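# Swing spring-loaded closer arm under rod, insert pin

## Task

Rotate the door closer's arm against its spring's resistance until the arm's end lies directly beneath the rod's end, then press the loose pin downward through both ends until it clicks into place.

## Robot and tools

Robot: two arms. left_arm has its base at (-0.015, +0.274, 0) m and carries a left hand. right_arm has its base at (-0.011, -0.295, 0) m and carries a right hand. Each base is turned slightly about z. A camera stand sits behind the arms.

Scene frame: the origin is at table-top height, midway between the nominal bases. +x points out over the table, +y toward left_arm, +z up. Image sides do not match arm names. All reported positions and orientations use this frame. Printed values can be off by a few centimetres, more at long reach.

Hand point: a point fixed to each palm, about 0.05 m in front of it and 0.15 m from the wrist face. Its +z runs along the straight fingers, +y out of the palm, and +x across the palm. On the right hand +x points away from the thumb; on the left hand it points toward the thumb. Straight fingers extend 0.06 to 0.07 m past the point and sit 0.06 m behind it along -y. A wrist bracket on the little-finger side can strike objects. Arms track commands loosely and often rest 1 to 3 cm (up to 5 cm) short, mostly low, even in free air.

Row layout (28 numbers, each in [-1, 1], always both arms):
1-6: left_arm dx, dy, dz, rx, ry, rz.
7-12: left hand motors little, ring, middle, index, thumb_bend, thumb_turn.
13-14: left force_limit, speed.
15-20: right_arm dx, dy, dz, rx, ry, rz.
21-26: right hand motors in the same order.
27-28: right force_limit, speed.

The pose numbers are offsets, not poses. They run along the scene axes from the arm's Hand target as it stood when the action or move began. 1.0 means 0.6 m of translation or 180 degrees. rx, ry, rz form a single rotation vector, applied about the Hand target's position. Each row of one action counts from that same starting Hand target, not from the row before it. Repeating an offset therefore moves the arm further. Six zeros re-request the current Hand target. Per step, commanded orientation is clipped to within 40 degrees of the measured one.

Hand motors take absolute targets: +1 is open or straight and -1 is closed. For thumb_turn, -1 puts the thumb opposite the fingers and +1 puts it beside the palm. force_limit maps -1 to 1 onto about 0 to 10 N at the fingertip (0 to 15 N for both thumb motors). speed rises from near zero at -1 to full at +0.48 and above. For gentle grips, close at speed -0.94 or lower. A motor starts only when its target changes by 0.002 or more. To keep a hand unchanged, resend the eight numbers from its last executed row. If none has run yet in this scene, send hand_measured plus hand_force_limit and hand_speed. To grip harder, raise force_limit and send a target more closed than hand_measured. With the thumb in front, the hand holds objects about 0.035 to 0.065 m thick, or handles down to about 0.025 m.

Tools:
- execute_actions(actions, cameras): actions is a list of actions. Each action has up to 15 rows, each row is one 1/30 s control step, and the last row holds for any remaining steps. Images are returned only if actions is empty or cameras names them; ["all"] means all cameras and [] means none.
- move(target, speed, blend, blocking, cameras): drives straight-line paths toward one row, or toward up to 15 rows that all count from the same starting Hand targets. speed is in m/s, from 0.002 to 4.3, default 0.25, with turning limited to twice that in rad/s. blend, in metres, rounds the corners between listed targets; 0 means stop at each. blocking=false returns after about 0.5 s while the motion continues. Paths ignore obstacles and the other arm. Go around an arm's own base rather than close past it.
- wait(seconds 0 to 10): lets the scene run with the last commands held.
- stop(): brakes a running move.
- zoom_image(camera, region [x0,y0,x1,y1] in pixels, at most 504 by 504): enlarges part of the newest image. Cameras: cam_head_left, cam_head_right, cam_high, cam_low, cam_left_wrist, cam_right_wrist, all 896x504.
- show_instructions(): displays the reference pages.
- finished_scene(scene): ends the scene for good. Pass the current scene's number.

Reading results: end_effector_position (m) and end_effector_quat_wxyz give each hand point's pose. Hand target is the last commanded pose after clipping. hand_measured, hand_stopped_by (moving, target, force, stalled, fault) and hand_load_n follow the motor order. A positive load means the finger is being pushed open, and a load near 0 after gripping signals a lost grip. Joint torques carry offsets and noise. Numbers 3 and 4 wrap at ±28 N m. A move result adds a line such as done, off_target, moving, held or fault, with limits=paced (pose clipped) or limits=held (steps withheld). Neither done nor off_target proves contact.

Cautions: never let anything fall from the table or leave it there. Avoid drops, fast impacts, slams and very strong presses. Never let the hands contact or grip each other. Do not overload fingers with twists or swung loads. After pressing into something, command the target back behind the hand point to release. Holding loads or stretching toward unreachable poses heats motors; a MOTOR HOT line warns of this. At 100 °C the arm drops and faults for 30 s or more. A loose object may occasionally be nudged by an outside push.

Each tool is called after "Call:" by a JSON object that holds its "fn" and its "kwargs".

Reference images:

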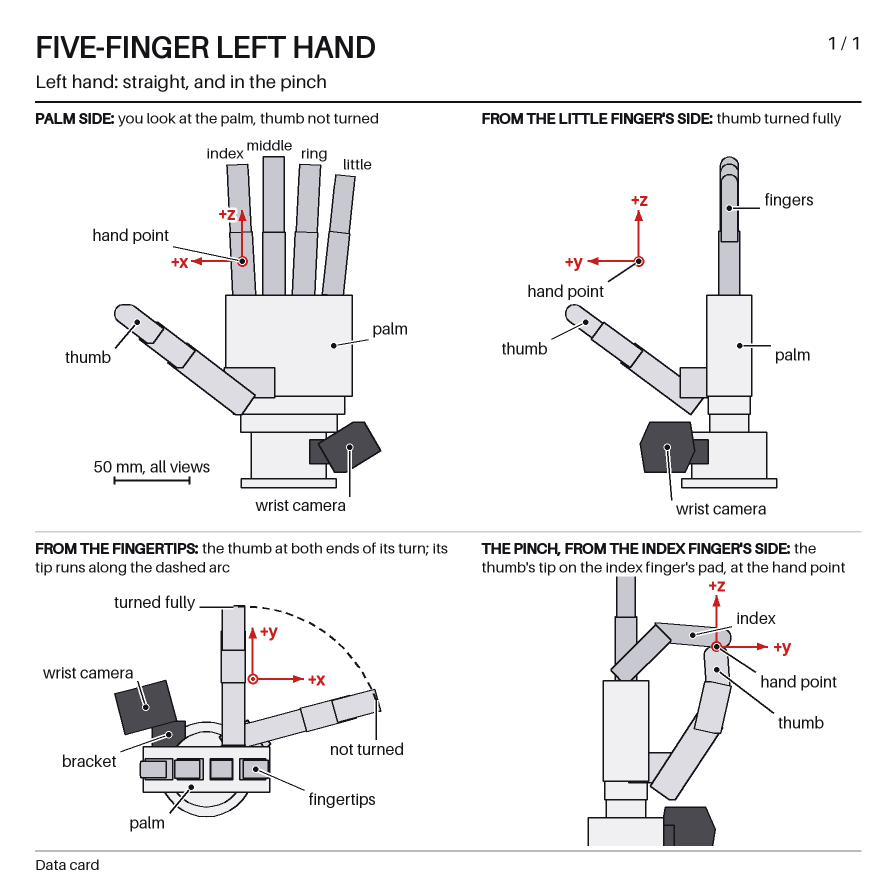

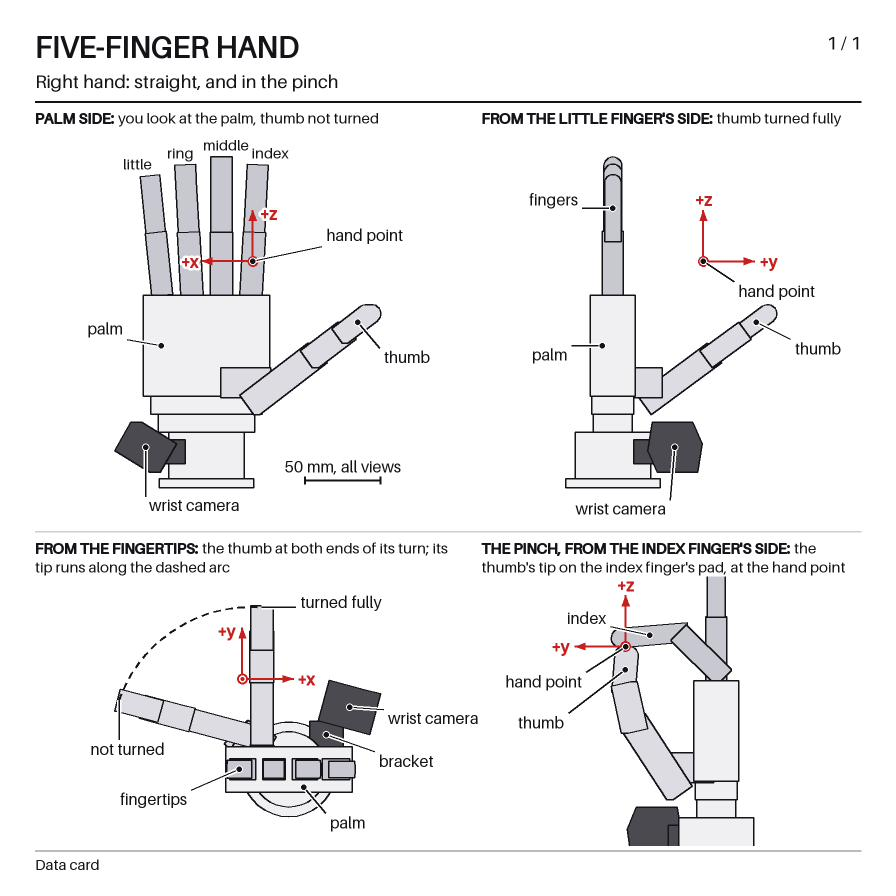

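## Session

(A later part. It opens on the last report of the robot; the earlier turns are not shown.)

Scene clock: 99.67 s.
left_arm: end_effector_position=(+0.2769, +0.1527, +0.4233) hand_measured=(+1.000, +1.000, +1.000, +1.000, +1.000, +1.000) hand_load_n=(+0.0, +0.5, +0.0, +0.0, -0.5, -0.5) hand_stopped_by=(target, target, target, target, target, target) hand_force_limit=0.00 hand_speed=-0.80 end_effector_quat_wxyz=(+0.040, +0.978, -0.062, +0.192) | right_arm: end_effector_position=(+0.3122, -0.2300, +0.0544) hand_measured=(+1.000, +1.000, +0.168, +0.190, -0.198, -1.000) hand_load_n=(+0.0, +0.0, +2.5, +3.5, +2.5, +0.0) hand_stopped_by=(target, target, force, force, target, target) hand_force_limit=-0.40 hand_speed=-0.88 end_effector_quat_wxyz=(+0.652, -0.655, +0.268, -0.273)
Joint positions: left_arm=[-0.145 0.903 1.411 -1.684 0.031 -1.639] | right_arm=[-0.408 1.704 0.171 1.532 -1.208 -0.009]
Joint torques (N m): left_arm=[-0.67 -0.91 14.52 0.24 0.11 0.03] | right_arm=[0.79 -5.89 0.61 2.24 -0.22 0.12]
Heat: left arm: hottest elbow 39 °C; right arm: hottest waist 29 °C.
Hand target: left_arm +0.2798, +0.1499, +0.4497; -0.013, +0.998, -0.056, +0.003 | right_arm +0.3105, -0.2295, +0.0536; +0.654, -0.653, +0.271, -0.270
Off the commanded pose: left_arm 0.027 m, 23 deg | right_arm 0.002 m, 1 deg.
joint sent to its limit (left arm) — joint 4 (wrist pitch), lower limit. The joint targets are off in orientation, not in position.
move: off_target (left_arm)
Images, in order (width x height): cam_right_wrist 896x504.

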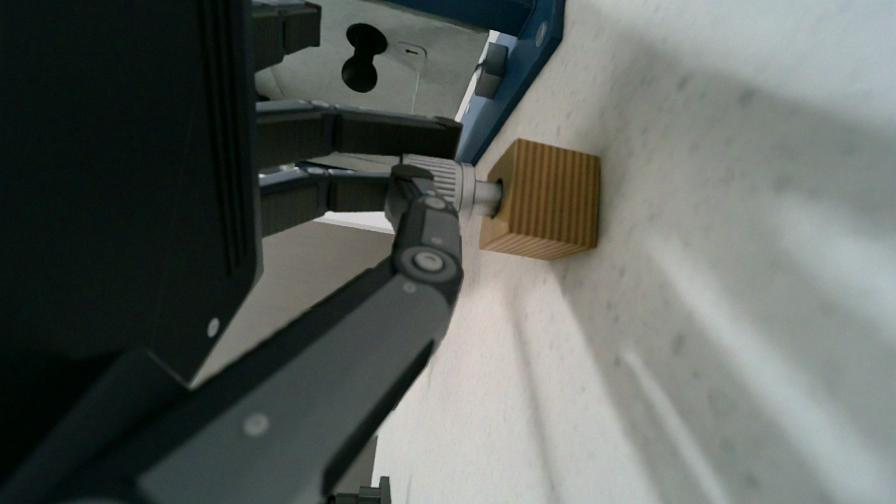

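Call:
{"fn": "move", "kwargs": {"target": [0,0,0,0,0,0,1,1,1,1,1,1,0,-0.8,0.002,0,0,0,0,0,1,1,-0.1,-0.1,-0.4,-1,-0.1,-0.9], "speed": 0.1, "cameras": ["cam_right_wrist"]}}

Scene clock: 101.87 s.
left_arm: end_effector_position=(+0.2769, +0.1527, +0.4233) hand_measured=(+1.000, +1.000, +1.000, +1.000, +1.000, +1.000) hand_load_n=(+0.0, +0.5, +0.0, +0.0, +0.0, +0.0) hand_stopped_by=(target, target, target, target, target, target) hand_force_limit=0.00 hand_speed=-0.80 end_effector_quat_wxyz=(+0.040, +0.978, -0.062, +0.192) | right_arm: end_effector_position=(+0.3122, -0.2300, +0.0545) hand_measured=(+1.000, +1.000, +0.168, +0.190, -0.400, -1.000) hand_load_n=(+0.0, +0.0, +0.5, +2.5, +0.0, +0.0) hand_stopped_by=(target, target, force, force, target, target) hand_force_limit=-0.10 hand_speed=-0.90 end_effector_quat_wxyz=(+0.652, -0.654, +0.269, -0.272)
Joint positions: left_arm=[-0.145 0.903 1.411 -1.684 0.031 -1.639] | right_arm=[-0.408 1.704 0.171 1.532 -1.207 -0.006]
Joint torques (N m): left_arm=[-1.32 -1.61 14.67 0.05 0.09 -0.02] | right_arm=[0.97 -6.01 0.8 2.11 -0.18 0.11]
Heat: left arm: hottest elbow 39 °C; right arm: hottest waist 29 °C.
Hand target: left_arm +0.2798, +0.1499, +0.4497; -0.013, +0.998, -0.056, +0.003 | right_arm +0.3117, -0.2295, +0.0536; +0.654, -0.653, +0.271, -0.270
Off the commanded pose: left_arm 0.027 m, 23 deg | right_arm 0.001 m, 0 deg.
joint sent to its limit (left arm) — joint 4 (wrist pitch), lower limit. The joint targets are off in orientation, not in position.
move: off_target (left_arm)
Images, in order (width x height): cam_right_wrist 896x504.

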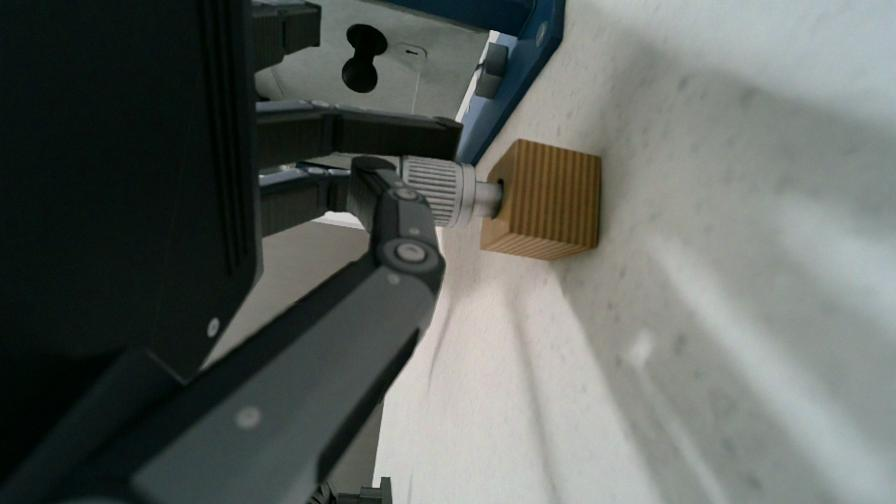

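Call:
{"fn": "move", "kwargs": {"target": [[0,0,0,0,0,0,1,1,1,1,1,1,0,-0.8,0,0,0,0,0,0,1,1,0.4,0.4,-0.4,-1,-0.4,-0.4],[0,0,0,0,0,0,1,1,1,1,1,1,0,-0.8,0,0,0.05,0,0,0,1,1,0.4,0.4,-0.4,-1,-0.4,-0.4],[0,0,0,0,0,0,1,1,1,1,1,1,0,-0.8,0.01,0.01,0.04,0,0,0,1,1,0.4,0.4,0.25,-1,-0.4,-0.3]], "speed": 0.12, "cameras": ["cam_right_wrist"]}}

Scene clock: 106.73 s.
left_arm: end_effector_position=(+0.2769, +0.1527, +0.4233) hand_measured=(+1.000, +1.000, +1.000, +1.000, +1.000, +1.000) hand_load_n=(+0.0, +0.0, +0.5, +0.0, +0.0, +0.0) hand_stopped_by=(target, target, target, target, target, target) hand_force_limit=0.00 hand_speed=-0.80 end_effector_quat_wxyz=(+0.040, +0.978, -0.062, +0.192) | right_arm: end_effector_position=(+0.3148, -0.2242, +0.0784) hand_measured=(+1.000, +1.000, +0.400, +0.400, +0.250, -1.000) hand_load_n=(+0.0, +0.0, +0.0, +0.0, +0.0, +0.0) hand_stopped_by=(target, target, target, target, target, target) hand_force_limit=-0.40 hand_speed=-0.30 end_effector_quat_wxyz=(+0.654, -0.651, +0.279, -0.265)
Joint positions: left_arm=[-0.145 0.903 1.411 -1.684 0.031 -1.639] | right_arm=[-0.381 1.522 0.171 1.342 -1.175 0.012]
Joint torques (N m): left_arm=[-0.15 -1.73 14.9 0.12 0.02 0.02] | right_arm=[1.55 -4.66 2.61 2.3 -0.11 -0.12]
Heat: left arm: hottest elbow 40 °C; right arm: hottest waist 29 °C.
Hand target: left_arm +0.2798, +0.1499, +0.4497; -0.013, +0.998, -0.056, +0.003 | right_arm +0.3178, -0.2236, +0.0776; +0.654, -0.653, +0.271, -0.270
Off the commanded pose: left_arm 0.027 m, 23 deg | right_arm 0.003 m, 1 deg.
joint sent to its limit (left arm) — joint 4 (wrist pitch), lower limit. The joint targets are off in orientation, not in position.
move: off_target (left_arm)
Images, in order (width x height): cam_right_wrist 896x504.

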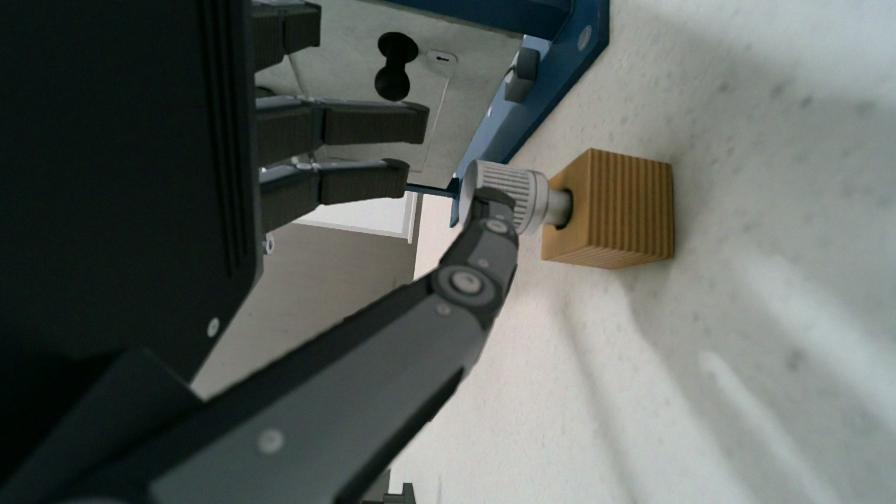

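Call:
{"fn": "move", "kwargs": {"target": [0,0,0,0,0,0,1,1,1,1,1,1,0,-0.8,-0.004,-0.004,-0.029,0,0,0,1,1,0.4,0.4,0.33,-1,-0.4,-0.3], "speed": 0.1, "cameras": ["cam_right_wrist"]}}

Scene clock: 109.30 s.
left_arm: end_effector_position=(+0.2769, +0.1527, +0.4233) hand_measured=(+1.000, +1.000, +1.000, +1.000, +1.000, +1.000) hand_load_n=(+0.0, +0.0, +0.0, +0.0, +0.0, +0.0) hand_stopped_by=(target, target, target, target, target, target) hand_force_limit=0.00 hand_speed=-0.80 end_effector_quat_wxyz=(+0.040, +0.978, -0.062, +0.192) | right_arm: end_effector_position=(+0.3139, -0.2238, +0.0604) hand_measured=(+1.000, +1.000, +0.400, +0.400, +0.330, -1.000) hand_load_n=(+0.0, +0.0, +0.0, +0.0, +0.0, +0.0) hand_stopped_by=(target, target, target, target, target, target) hand_force_limit=-0.40 hand_speed=-0.30 end_effector_quat_wxyz=(+0.653, -0.654, +0.273, -0.266)
Joint positions: left_arm=[-0.145 0.903 1.411 -1.684 0.031 -1.639] | right_arm=[-0.381 1.646 0.171 1.459 -1.183 -0.006]
Joint torques (N m): left_arm=[-0.32 -1.9 14.61 0.05 0.12 0.07] | right_arm=[0.32 -5.01 1.39 2.74 -0.3 0.05]
Heat: left arm: hottest elbow 40 °C; right arm: hottest waist 29 °C.
Hand target: left_arm +0.2798, +0.1499, +0.4497; -0.013, +0.998, -0.056, +0.003 | right_arm +0.3153, -0.2260, +0.0602; +0.654, -0.653, +0.271, -0.270
Off the commanded pose: left_arm 0.027 m, 23 deg | right_arm 0.003 m, 1 deg.
joint sent to its limit (left arm) — joint 4 (wrist pitch), lower limit. The joint targets are off in orientation, not in position.
move: off_target (left_arm)
Images, in order (width x height): cam_right_wrist 896x504.

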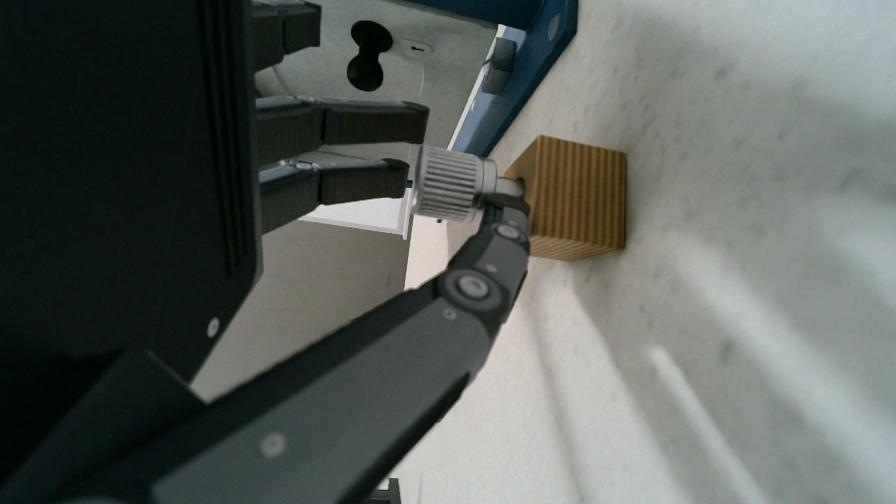

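Call:
{"fn": "move", "kwargs": {"target": [0,0,0,0,0,0,1,1,1,1,1,1,0,-0.8,-0.002,0.003,0,0,0,0,1,1,-0.1,-0.1,-0.1,-1,-0.4,-0.88], "speed": 0.1, "cameras": ["cam_right_wrist"]}}

Call:
{"fn": "zoom_image", "kwargs": {"camera": "cam_right_wrist", "region": [350, 80, 550, 280]}}

Scene clock: 111.17 s.
left_arm: end_effector_position=(+0.2769, +0.1527, +0.4233) hand_measured=(+1.000, +1.000, +1.000, +1.000, +1.000, +1.000) hand_load_n=(+0.0, +0.0, +0.0, +0.0, +0.0, +0.0) hand_stopped_by=(target, target, target, target, target, target) hand_force_limit=0.00 hand_speed=-0.80 end_effector_quat_wxyz=(+0.040, +0.978, -0.062, +0.192) | right_arm: end_effector_position=(+0.3144, -0.2240, +0.0612) hand_measured=(+1.000, +1.000, +0.078, +0.056, +0.150, -1.000) hand_load_n=(+0.0, +0.0, +2.5, +3.0, +4.0, -0.5) hand_stopped_by=(target, target, force, force, force, target) hand_force_limit=-0.40 hand_speed=-0.88 end_effector_quat_wxyz=(+0.653, -0.654, +0.270, -0.269)
Joint positions: left_arm=[-0.145 0.903 1.411 -1.684 0.031 -1.639] | right_arm=[-0.381 1.647 0.171 1.469 -1.183 -0.006]
Joint torques (N m): left_arm=[-0.15 -1.49 14.6 0.25 0.11 0] | right_arm=[0.62 -5.25 1.13 2.69 -0.11 0.09]
Heat: left arm: hottest elbow 40 °C; right arm: hottest waist 29 °C.
Hand target: left_arm +0.2798, +0.1499, +0.4497; -0.013, +0.998, -0.056, +0.003 | right_arm +0.3141, -0.2242, +0.0602; +0.654, -0.653, +0.271, -0.270
Off the commanded pose: left_arm 0.027 m, 23 deg | right_arm 0.001 m, 0 deg.
joint sent to its limit (left arm) — joint 4 (wrist pitch), lower limit. The joint targets are off in orientation, not in position.
move: off_target (left_arm)
Images, in order (width x height): cam_right_wrist 896x504.

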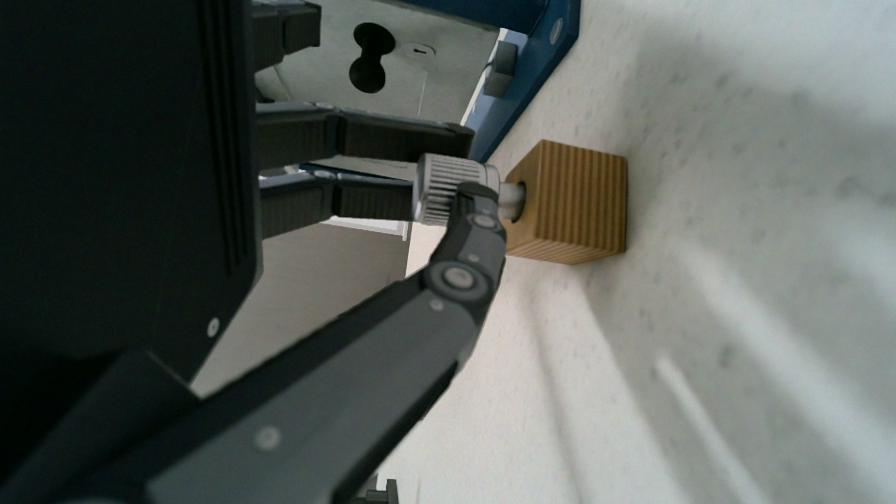

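Scaled by 2.520.

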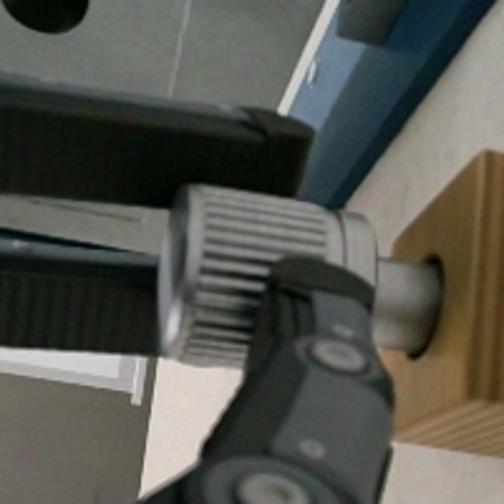

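Call:
{"fn": "move", "kwargs": {"target": [0,0,0,0,0,0,1,1,1,1,1,1,0,-0.8,0,0,0.08,0,0,0,1,1,-0.1,-0.1,-0.1,-1,-0.4,-0.88], "speed": 0.08, "cameras": ["cam_right_wrist"]}}

Call:
{"fn": "zoom_image", "kwargs": {"camera": "cam_right_wrist", "region": [350, 80, 600, 280]}}

Scene clock: 113.37 s.
left_arm: end_effector_position=(+0.2769, +0.1527, +0.4233) hand_measured=(+1.000, +1.000, +1.000, +1.000, +1.000, +1.000) hand_load_n=(+0.0, +0.0, +0.0, +0.0, +0.0, +0.0) hand_stopped_by=(target, target, target, target, target, target) hand_force_limit=0.00 hand_speed=-0.80 end_effector_quat_wxyz=(+0.040, +0.978, -0.062, +0.192) | right_arm: end_effector_position=(+0.3095, -0.2214, +0.1035) hand_measured=(+1.000, +1.000, +0.078, +0.056, +0.150, -1.000) hand_load_n=(+0.0, +0.0, +0.0, +0.0, +0.0, +0.0) hand_stopped_by=(target, target, force, force, force, target) hand_force_limit=-0.40 hand_speed=-0.88 end_effector_quat_wxyz=(+0.656, -0.651, +0.279, -0.261)
Joint positions: left_arm=[-0.145 0.903 1.411 -1.684 0.031 -1.639] | right_arm=[-0.381 1.332 0.171 1.154 -1.183 0.019]
Joint torques (N m): left_arm=[-0.26 -2.55 14.74 -0.01 0.14 -0.01] | right_arm=[0.67 -6.01 4.12 1.25 -0.14 -0.14]
Heat: left arm: hottest elbow 40 °C; right arm: hottest waist 29 °C.
Hand target: left_arm +0.2798, +0.1499, +0.4497; -0.013, +0.998, -0.056, +0.003 | right_arm +0.3141, -0.2242, +0.1082; +0.654, -0.653, +0.271, -0.270
Off the commanded pose: left_arm 0.027 m, 23 deg | right_arm 0.007 m, 1 deg.
joint sent to its limit (left arm) — joint 4 (wrist pitch), lower limit. The joint targets are off in orientation, not in position.
move: off_target (left_arm)
Images, in order (width x height): cam_right_wrist 896x504.

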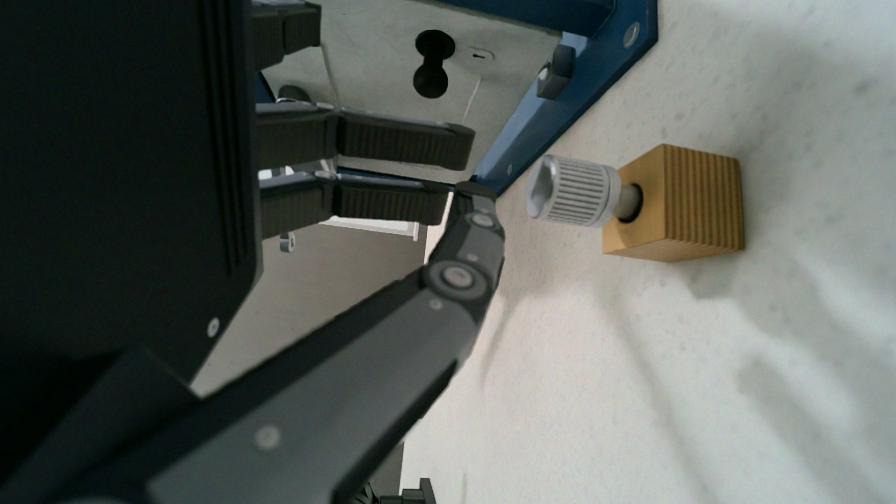

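Scaled by 2.016.

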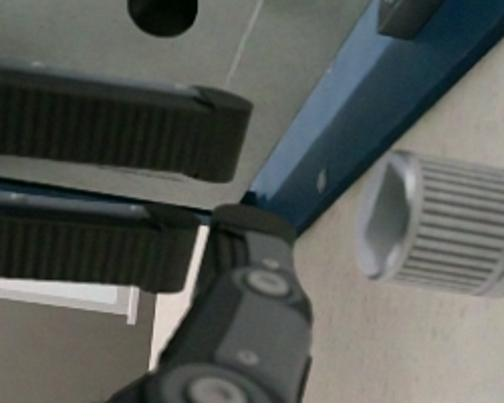

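Call:
{"fn": "move", "kwargs": {"target": [[0,0,0,0,0,0,1,1,1,1,1,1,0,-0.8,0.002,-0.003,-0.02,0,0,0,1,1,0.4,0.4,0.33,-1,-0.4,0],[0,0,0,0,0,0,1,1,1,1,1,1,0,-0.8,0.002,-0.003,-0.0805,0,0,0,1,1,0.4,0.4,0.33,-1,-0.4,0]], "speed": 0.1, "cameras": ["cam_right_wrist"]}}

Scene clock: 116.67 s.
left_arm: end_effector_position=(+0.2769, +0.1527, +0.4233) hand_measured=(+1.000, +1.000, +1.000, +1.000, +1.000, +1.000) hand_load_n=(+0.0, +0.0, +0.0, +0.0, +0.0, +0.0) hand_stopped_by=(target, target, target, target, target, target) hand_force_limit=0.00 hand_speed=-0.80 end_effector_quat_wxyz=(+0.040, +0.978, -0.062, +0.192) | right_arm: end_effector_position=(+0.3143, -0.2243, +0.0598) hand_measured=(+1.000, +1.000, +0.400, +0.400, +0.330, -1.000) hand_load_n=(+0.0, -0.5, -0.5, +0.0, +0.0, +0.0) hand_stopped_by=(target, target, target, target, target, target) hand_force_limit=-0.40 hand_speed=0.00 end_effector_quat_wxyz=(+0.652, -0.656, +0.270, -0.269)
Joint positions: left_arm=[-0.145 0.903 1.411 -1.684 0.031 -1.639] | right_arm=[-0.381 1.647 0.171 1.46 -1.183 -0.016]
Joint torques (N m): left_arm=[-0.62 -2.08 14.61 0.08 0.09 0.04] | right_arm=[0.32 -5.13 1.31 2.78 -0.3 0.17]
Heat: left arm: hottest elbow 40 °C; right arm: hottest waist 29 °C.
Hand target: left_arm +0.2798, +0.1499, +0.4497; -0.013, +0.998, -0.056, +0.003 | right_arm +0.3153, -0.2260, +0.0599; +0.654, -0.653, +0.271, -0.270
Off the commanded pose: left_arm 0.027 m, 23 deg | right_arm 0.002 m, 0 deg.
joint sent to its limit (left arm) — joint 4 (wrist pitch), lower limit. The joint targets are off in orientation, not in position.
move: off_target (left_arm)
Images, in order (width x height): cam_right_wrist 896x504.

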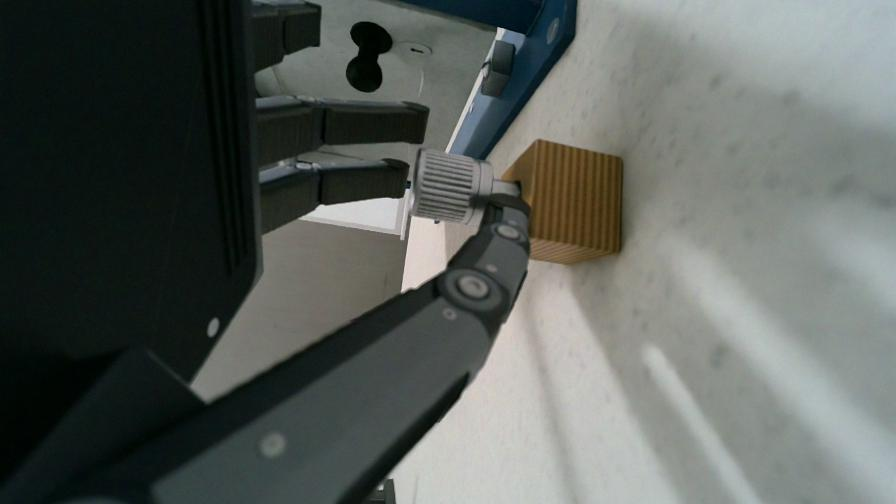

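Call:
{"fn": "move", "kwargs": {"target": [[0,0,0,0,0,0,1,1,1,1,1,1,0,-0.8,-0.002,0.003,0,0,0,0,1,1,-0.1,-0.1,-0.1,-1,-0.4,-0.88],[0,0,0,0,0,0,1,1,1,1,1,1,0,-0.8,-0.002,0.003,0,0,0,0,1,1,-0.12,-0.12,-0.12,-1,0.3,-0.88]], "speed": 0.1, "cameras": ["cam_right_wrist"]}}

Call:
{"fn": "zoom_image", "kwargs": {"camera": "cam_right_wrist", "region": [350, 80, 550, 280]}}

Scene clock: 119.67 s.
left_arm: end_effector_position=(+0.2769, +0.1527, +0.4233) hand_measured=(+1.000, +1.000, +1.000, +1.000, +1.000, +1.000) hand_load_n=(+0.0, +0.0, +0.0, +0.0, +0.0, +0.0) hand_stopped_by=(target, target, target, target, target, target) hand_force_limit=0.00 hand_speed=-0.80 end_effector_quat_wxyz=(+0.040, +0.978, -0.062, +0.192) | right_arm: end_effector_position=(+0.3147, -0.2243, +0.0609) hand_measured=(+1.000, +1.000, +0.048, +0.038, +0.152, -1.000) hand_load_n=(+0.0, +0.0, +7.0, +8.5, +9.5, +0.0) hand_stopped_by=(target, target, force, force, force, target) hand_force_limit=0.30 hand_speed=-0.88 end_effector_quat_wxyz=(+0.652, -0.655, +0.268, -0.271)
Joint positions: left_arm=[-0.145 0.903 1.411 -1.684 0.031 -1.639] | right_arm=[-0.381 1.65 0.171 1.473 -1.183 -0.011]
Joint torques (N m): left_arm=[-1.14 -1.14 14.72 0.18 0.05 -0.02] | right_arm=[0.73 -5.25 1.1 2.58 -0.12 0.12]
Heat: left arm: hottest elbow 40 °C; right arm: hottest waist 29 °C.
Hand target: left_arm +0.2798, +0.1499, +0.4497; -0.013, +0.998, -0.056, +0.003 | right_arm +0.3141, -0.2242, +0.0598; +0.654, -0.653, +0.271, -0.270
Off the commanded pose: left_arm 0.027 m, 23 deg | right_arm 0.001 m, 0 deg.
joint sent to its limit (left arm) — joint 4 (wrist pitch), lower limit. The joint targets are off in orientation, not in position.
move: off_target (left_arm)
Images, in order (width x height): cam_right_wrist 896x504.

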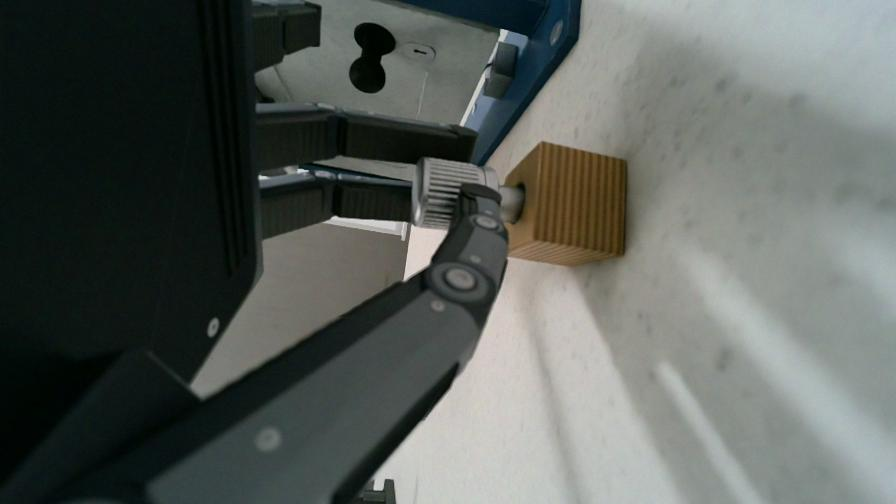

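Scaled by 2.520.

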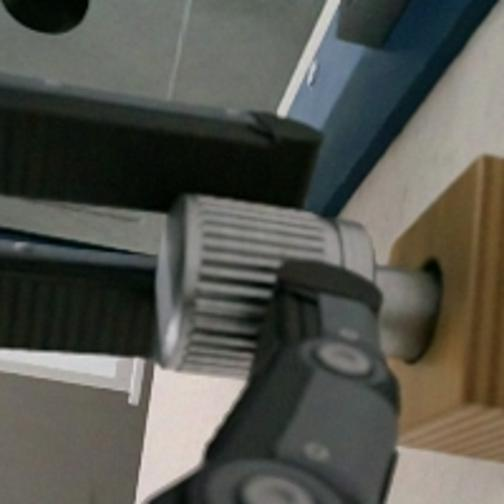

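Call:
{"fn": "move", "kwargs": {"target": [0,0,0,0,0,0,1,1,1,1,1,1,0,-0.8,0.003,-0.001,0.1,0,0,0,1,1,-0.12,-0.12,-0.12,-1,0.3,-0.88], "speed": 0.06, "cameras": ["cam_right_wrist","cam_head_left"]}}

Scene clock: 122.33 s.
left_arm: end_effector_position=(+0.2769, +0.1527, +0.4233) hand_measured=(+1.000, +1.000, +1.000, +1.000, +1.000, +1.000) hand_load_n=(+0.0, +0.0, +0.0, +0.0, +0.0, +0.0) hand_stopped_by=(target, target, target, target, target, target) hand_force_limit=0.00 hand_speed=-0.80 end_effector_quat_wxyz=(+0.040, +0.978, -0.062, +0.192) | right_arm: end_effector_position=(+0.3057, -0.2200, +0.1093) hand_measured=(+1.000, +1.000, +0.048, +0.038, +0.152, -1.000) hand_load_n=(+0.0, +0.0, +3.5, +1.5, +3.5, +0.5) hand_stopped_by=(target, target, force, force, force, target) hand_force_limit=0.30 hand_speed=-0.88 end_effector_quat_wxyz=(+0.656, -0.651, +0.286, -0.254)
Joint positions: left_arm=[-0.145 0.903 1.411 -1.684 0.031 -1.639] | right_arm=[-0.381 1.264 0.17 1.064 -1.182 0.016]
Joint torques (N m): left_arm=[-0.67 -2.26 14.78 0.06 0.06 0.04] | right_arm=[0.67 -5.89 5.67 1.36 -0.16 -0.09]
Heat: left arm: hottest elbow 41 °C; right arm: hottest waist 29 °C.
Hand target: left_arm +0.2798, +0.1499, +0.4497; -0.013, +0.998, -0.056, +0.003 | right_arm +0.3160, -0.2248, +0.1199; +0.654, -0.653, +0.271, -0.270
Off the commanded pose: left_arm 0.027 m, 23 deg | right_arm 0.015 m, 2 deg.
joint sent to its limit (left arm) — joint 4 (wrist pitch), lower limit. The joint targets are off in orientation, not in position.
move: off_target (left_arm, right_arm)
Images, in order (width x height): cam_head_left 896x504, cam_right_wrist 896x504.

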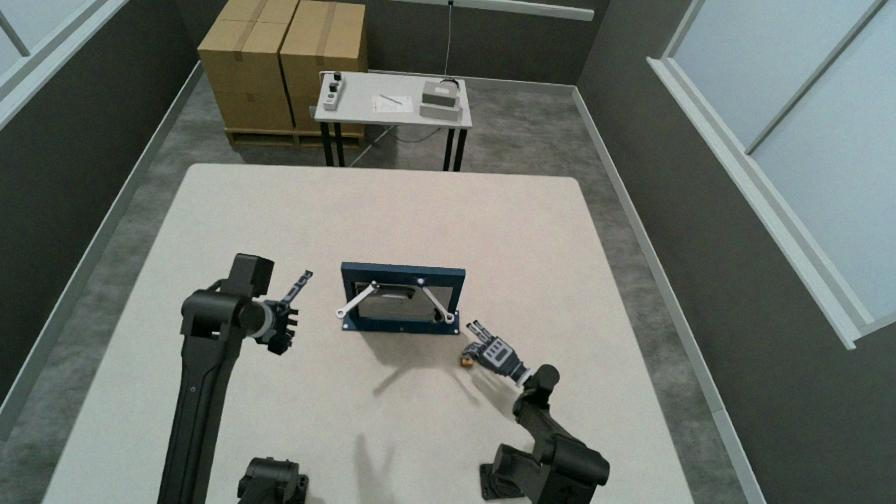

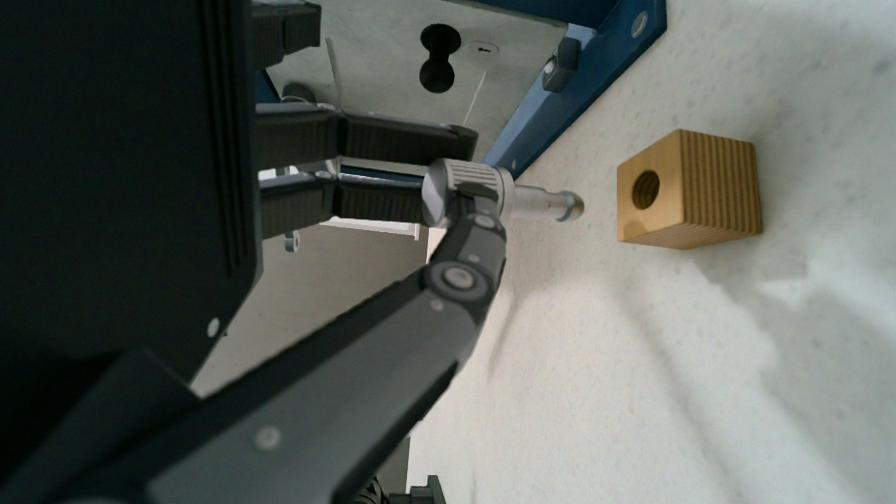

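Call:
{"fn": "zoom_image", "kwargs": {"camera": "cam_right_wrist", "region": [350, 80, 650, 300]}}

Call:
{"fn": "zoom_image", "kwargs": {"camera": "cam_head_left", "region": [430, 290, 530, 390]}}

Scaled by 1.680.

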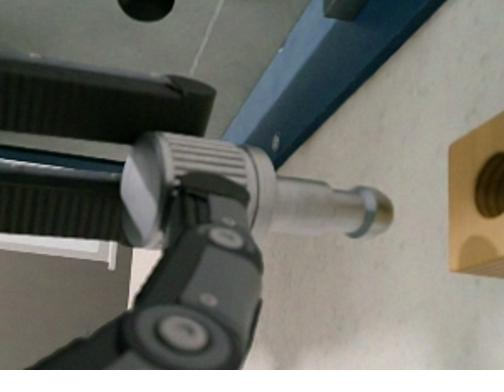

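Scaled by 5.040.

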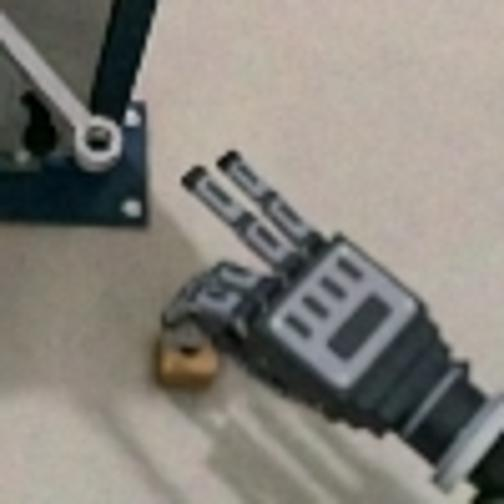

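Call:
{"fn": "move", "kwargs": {"target": [[0,0,0,0,0,0,1,1,1,1,1,1,0,-0.8,-0.12,-0.08,0.1,0,0,0,1,1,-0.12,-0.12,-0.12,-1,0.3,-0.88],[0,0,0,0,0,0,1,1,1,1,1,1,0,-0.8,-0.12,-0.08,0.5,0,0,0,1,1,-0.12,-0.12,-0.12,-1,0.3,-0.88]], "speed": 0.2, "blend": 0.03, "cameras": ["cam_right_wrist","cam_head_left","cam_head_right","cam_left_wrist","cam_low"]}}

Scene clock: 139.27 s.
left_arm: end_effector_position=(+0.2769, +0.1527, +0.4233) hand_measured=(+1.000, +1.000, +1.000, +1.000, +1.000, +1.000) hand_load_n=(+0.0, +0.0, +0.0, +0.0, +0.0, +0.0) hand_stopped_by=(target, target, target, target, target, target) hand_force_limit=0.00 hand_speed=-0.80 end_effector_quat_wxyz=(+0.040, +0.978, -0.062, +0.192) | right_arm: end_effector_position=(+0.2424, -0.2692, +0.3930) hand_measured=(+1.000, +1.000, +0.048, +0.038, +0.152, -1.000) hand_load_n=(+0.0, +0.0, +4.0, +2.0, +4.0, +0.5) hand_stopped_by=(target, target, force, force, force, target) hand_force_limit=0.30 hand_speed=-0.88 end_effector_quat_wxyz=(+0.661, -0.648, +0.276, -0.258)
Joint positions: left_arm=[-0.145 0.903 1.411 -1.684 0.031 -1.639] | right_arm=[-0.751 0.617 0.629 0.583 -1.558 0.625]
Joint torques (N m): left_arm=[-0.67 -1.38 14.46 -0.01 0.15 -0.03] | right_arm=[0.09 0.67 11.89 0.47 0.29 0.18]
Heat: left arm: hottest elbow 41 °C; right arm: hottest waist 28 °C.
Hand target: left_arm +0.2798, +0.1499, +0.4497; -0.013, +0.998, -0.056, +0.003 | right_arm +0.2440, -0.2729, +0.4200; +0.653, -0.653, +0.271, -0.270
Off the commanded pose: left_arm 0.027 m, 23 deg | right_arm 0.027 m, 2 deg.
joint sent to its limit (left arm) — joint 4 (wrist pitch), lower limit. The joint targets are off in orientation, not in position.
move: off_target (left_arm, right_arm)
Images, in order (width x height): cam_head_left 896x504, cam_head_right 896x504, cam_low 896x504, cam_left_wrist 896x504, cam_right_wrist 896x504.

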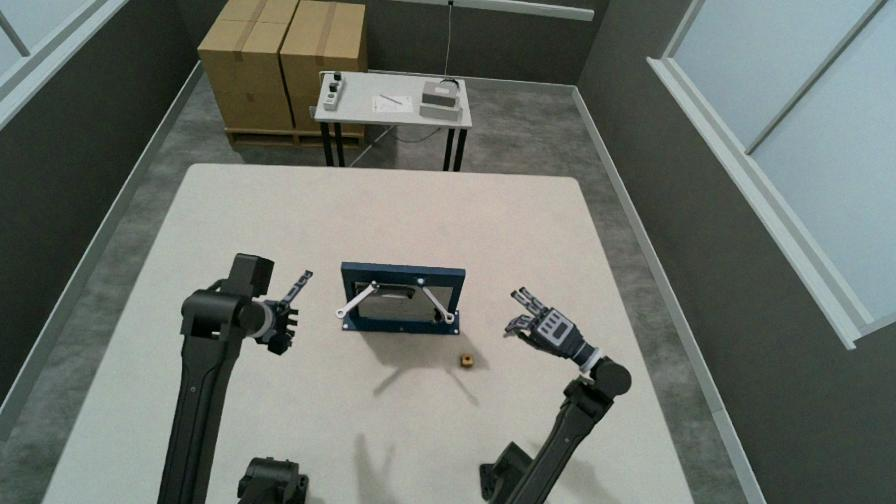

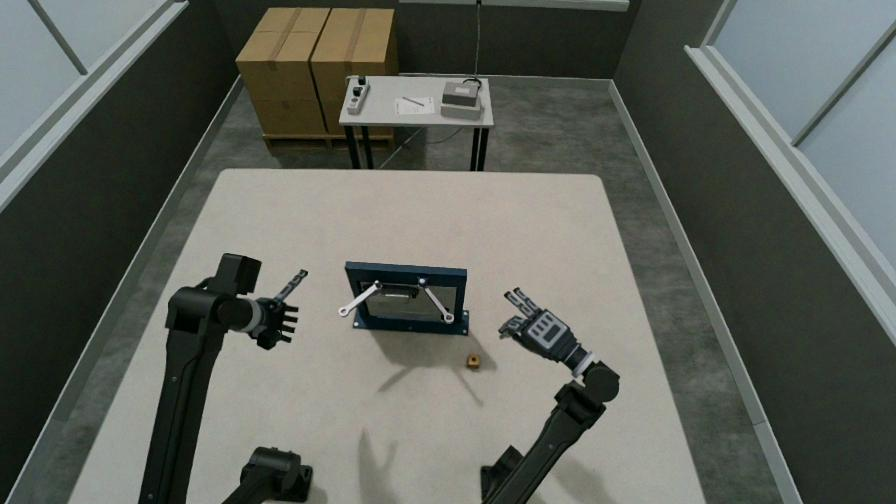

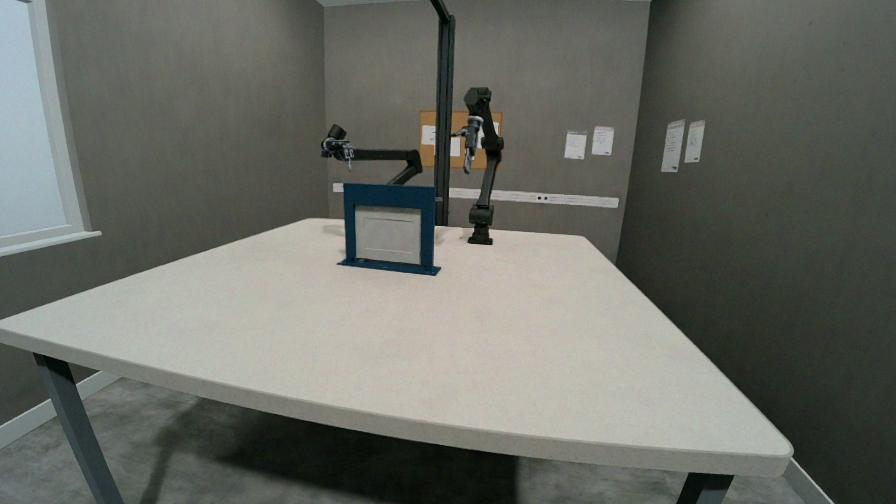

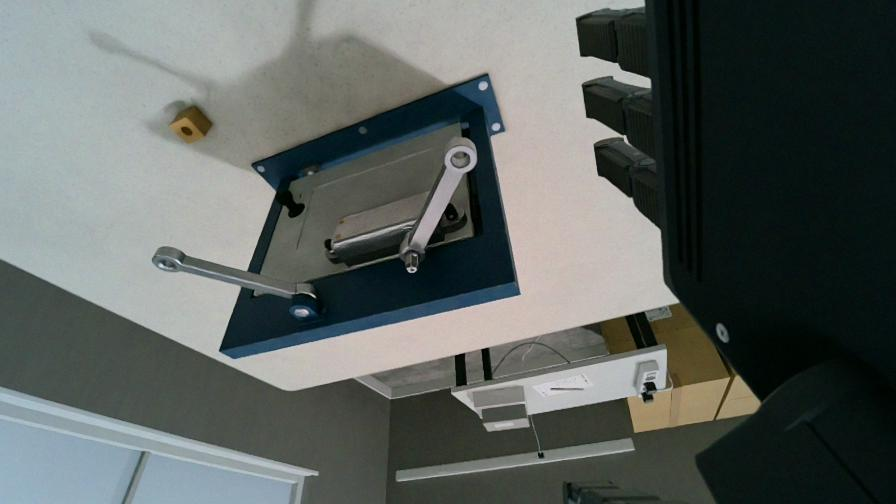

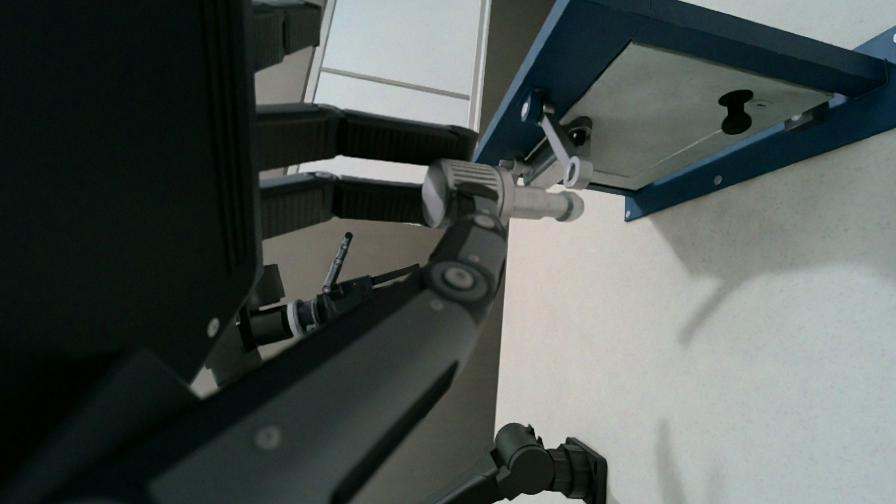

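Call:
{"fn": "zoom_image", "kwargs": {"camera": "cam_right_wrist", "region": [400, 50, 640, 240]}}

Call:
{"fn": "zoom_image", "kwargs": {"camera": "cam_right_wrist", "region": [560, 0, 896, 240]}}

Scaled by 2.100.

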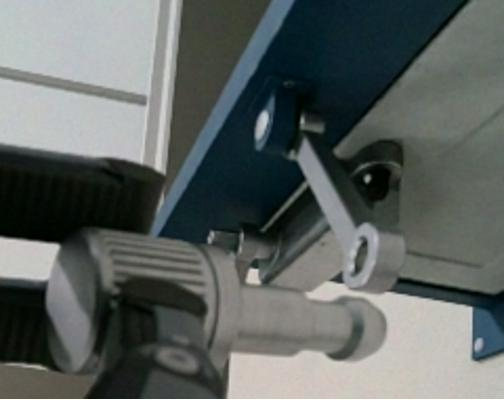

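Scaled by 1.500.

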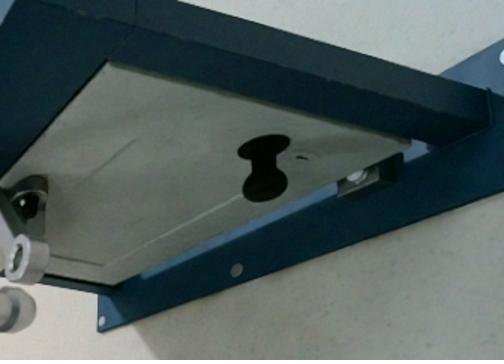

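Call:
{"fn": "move", "kwargs": {"target": [0,0,0,0,0,0,1,1,1,1,1,1,0,-0.8,0.105,0.19,-0.01,0,0,0,1,1,-0.12,-0.12,-0.12,-1,0.3,-0.88], "speed": 0.15, "cameras": ["cam_right_wrist","cam_head_left","cam_head_right","cam_left_wrist"]}}

Scene clock: 151.10 s.
left_arm: end_effector_position=(+0.2769, +0.1527, +0.4233) hand_measured=(+1.000, +1.000, +1.000, +1.000, +1.000, +1.000) hand_load_n=(+0.0, +0.0, +0.0, +0.0, -0.5, +0.0) hand_stopped_by=(target, target, target, target, target, target) hand_force_limit=0.00 hand_speed=-0.80 end_effector_quat_wxyz=(+0.040, +0.978, -0.062, +0.192) | right_arm: end_effector_position=(+0.3048, -0.1611, +0.3743) hand_measured=(+1.000, +1.000, +0.048, +0.038, +0.152, -1.000) hand_load_n=(+0.0, +0.0, +4.0, +1.5, +3.5, +0.0) hand_stopped_by=(target, target, force, force, force, target) hand_force_limit=0.30 hand_speed=-0.88 end_effector_quat_wxyz=(+0.648, -0.656, +0.298, -0.246)
Joint positions: left_arm=[-0.145 0.903 1.411 -1.684 0.031 -1.639] | right_arm=[-0.108 0.616 0.721 -0.167 -0.901 0.014]
Joint torques (N m): left_arm=[-0.5 -2.02 14.67 0.05 0.06 0.01] | right_arm=[1.44 -0.85 13.18 1.62 -0.14 -0.09]
Heat: left arm: hottest elbow 42 °C; right arm: hottest elbow 33 °C.
Hand target: left_arm +0.2798, +0.1499, +0.4497; -0.013, +0.998, -0.056, +0.003 | right_arm +0.3070, -0.1588, +0.4139; +0.654, -0.653, +0.271, -0.270
Off the commanded pose: left_arm 0.027 m, 23 deg | right_arm 0.040 m, 4 deg.
joint sent to its limit (left arm) — joint 4 (wrist pitch), lower limit. The joint targets are off in orientation, not in position.
move: off_target (left_arm, right_arm)
Images, in order (width x height): cam_head_left 896x504, cam_head_right 896x504, cam_left_wrist 896x504, cam_right_wrist 896x504.

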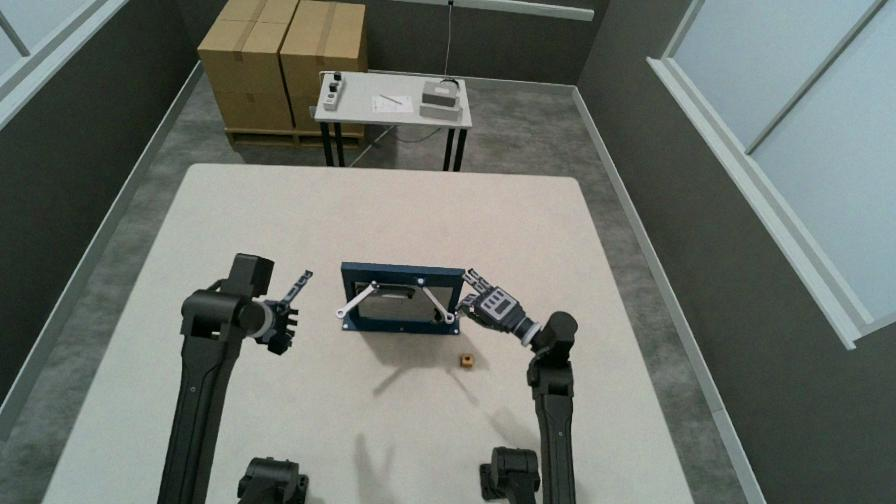

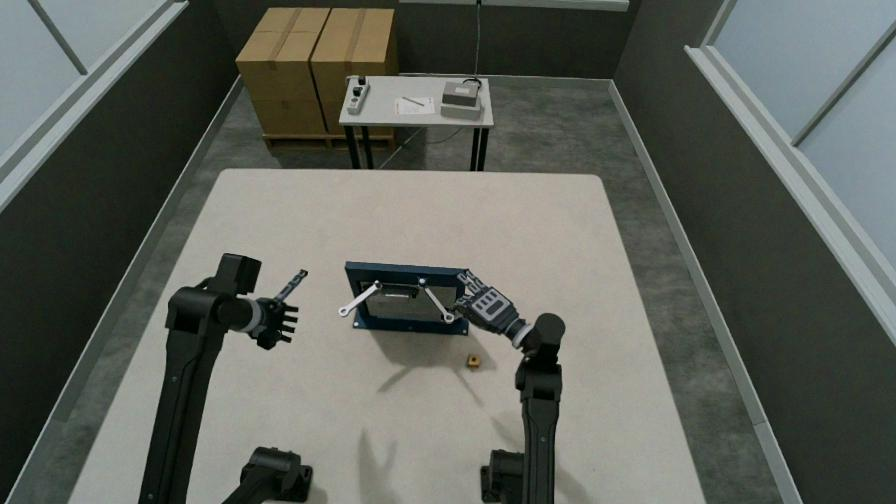

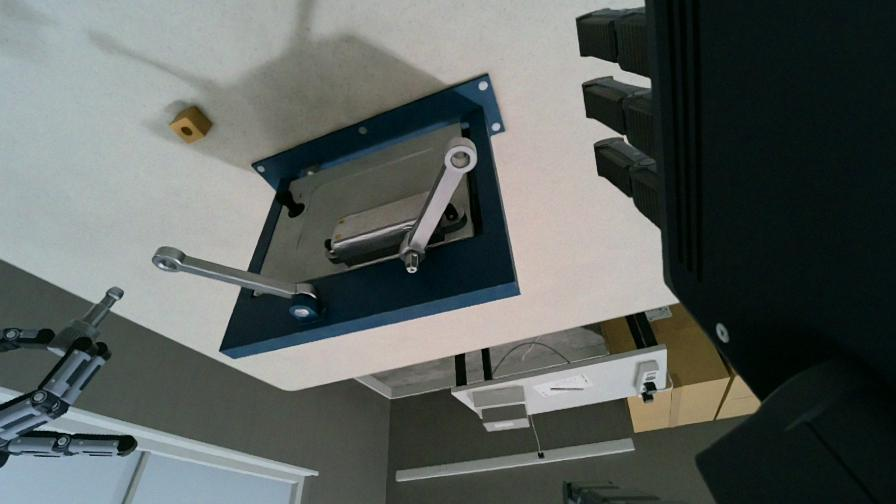

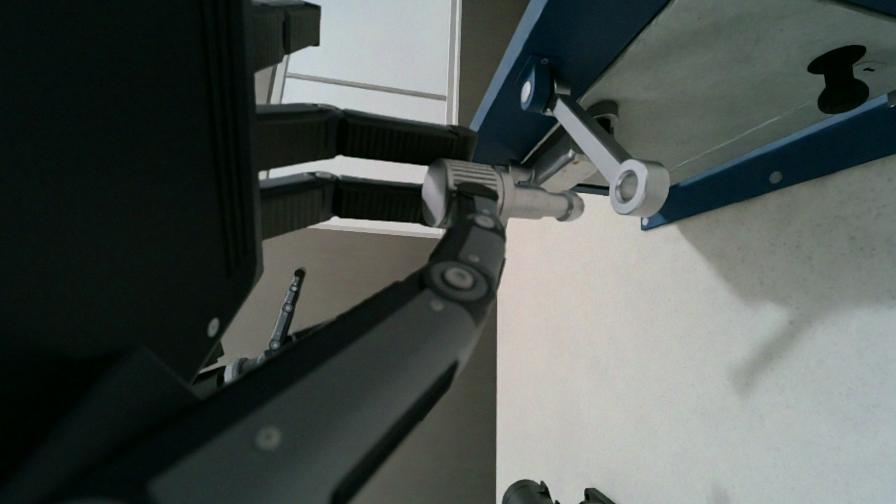

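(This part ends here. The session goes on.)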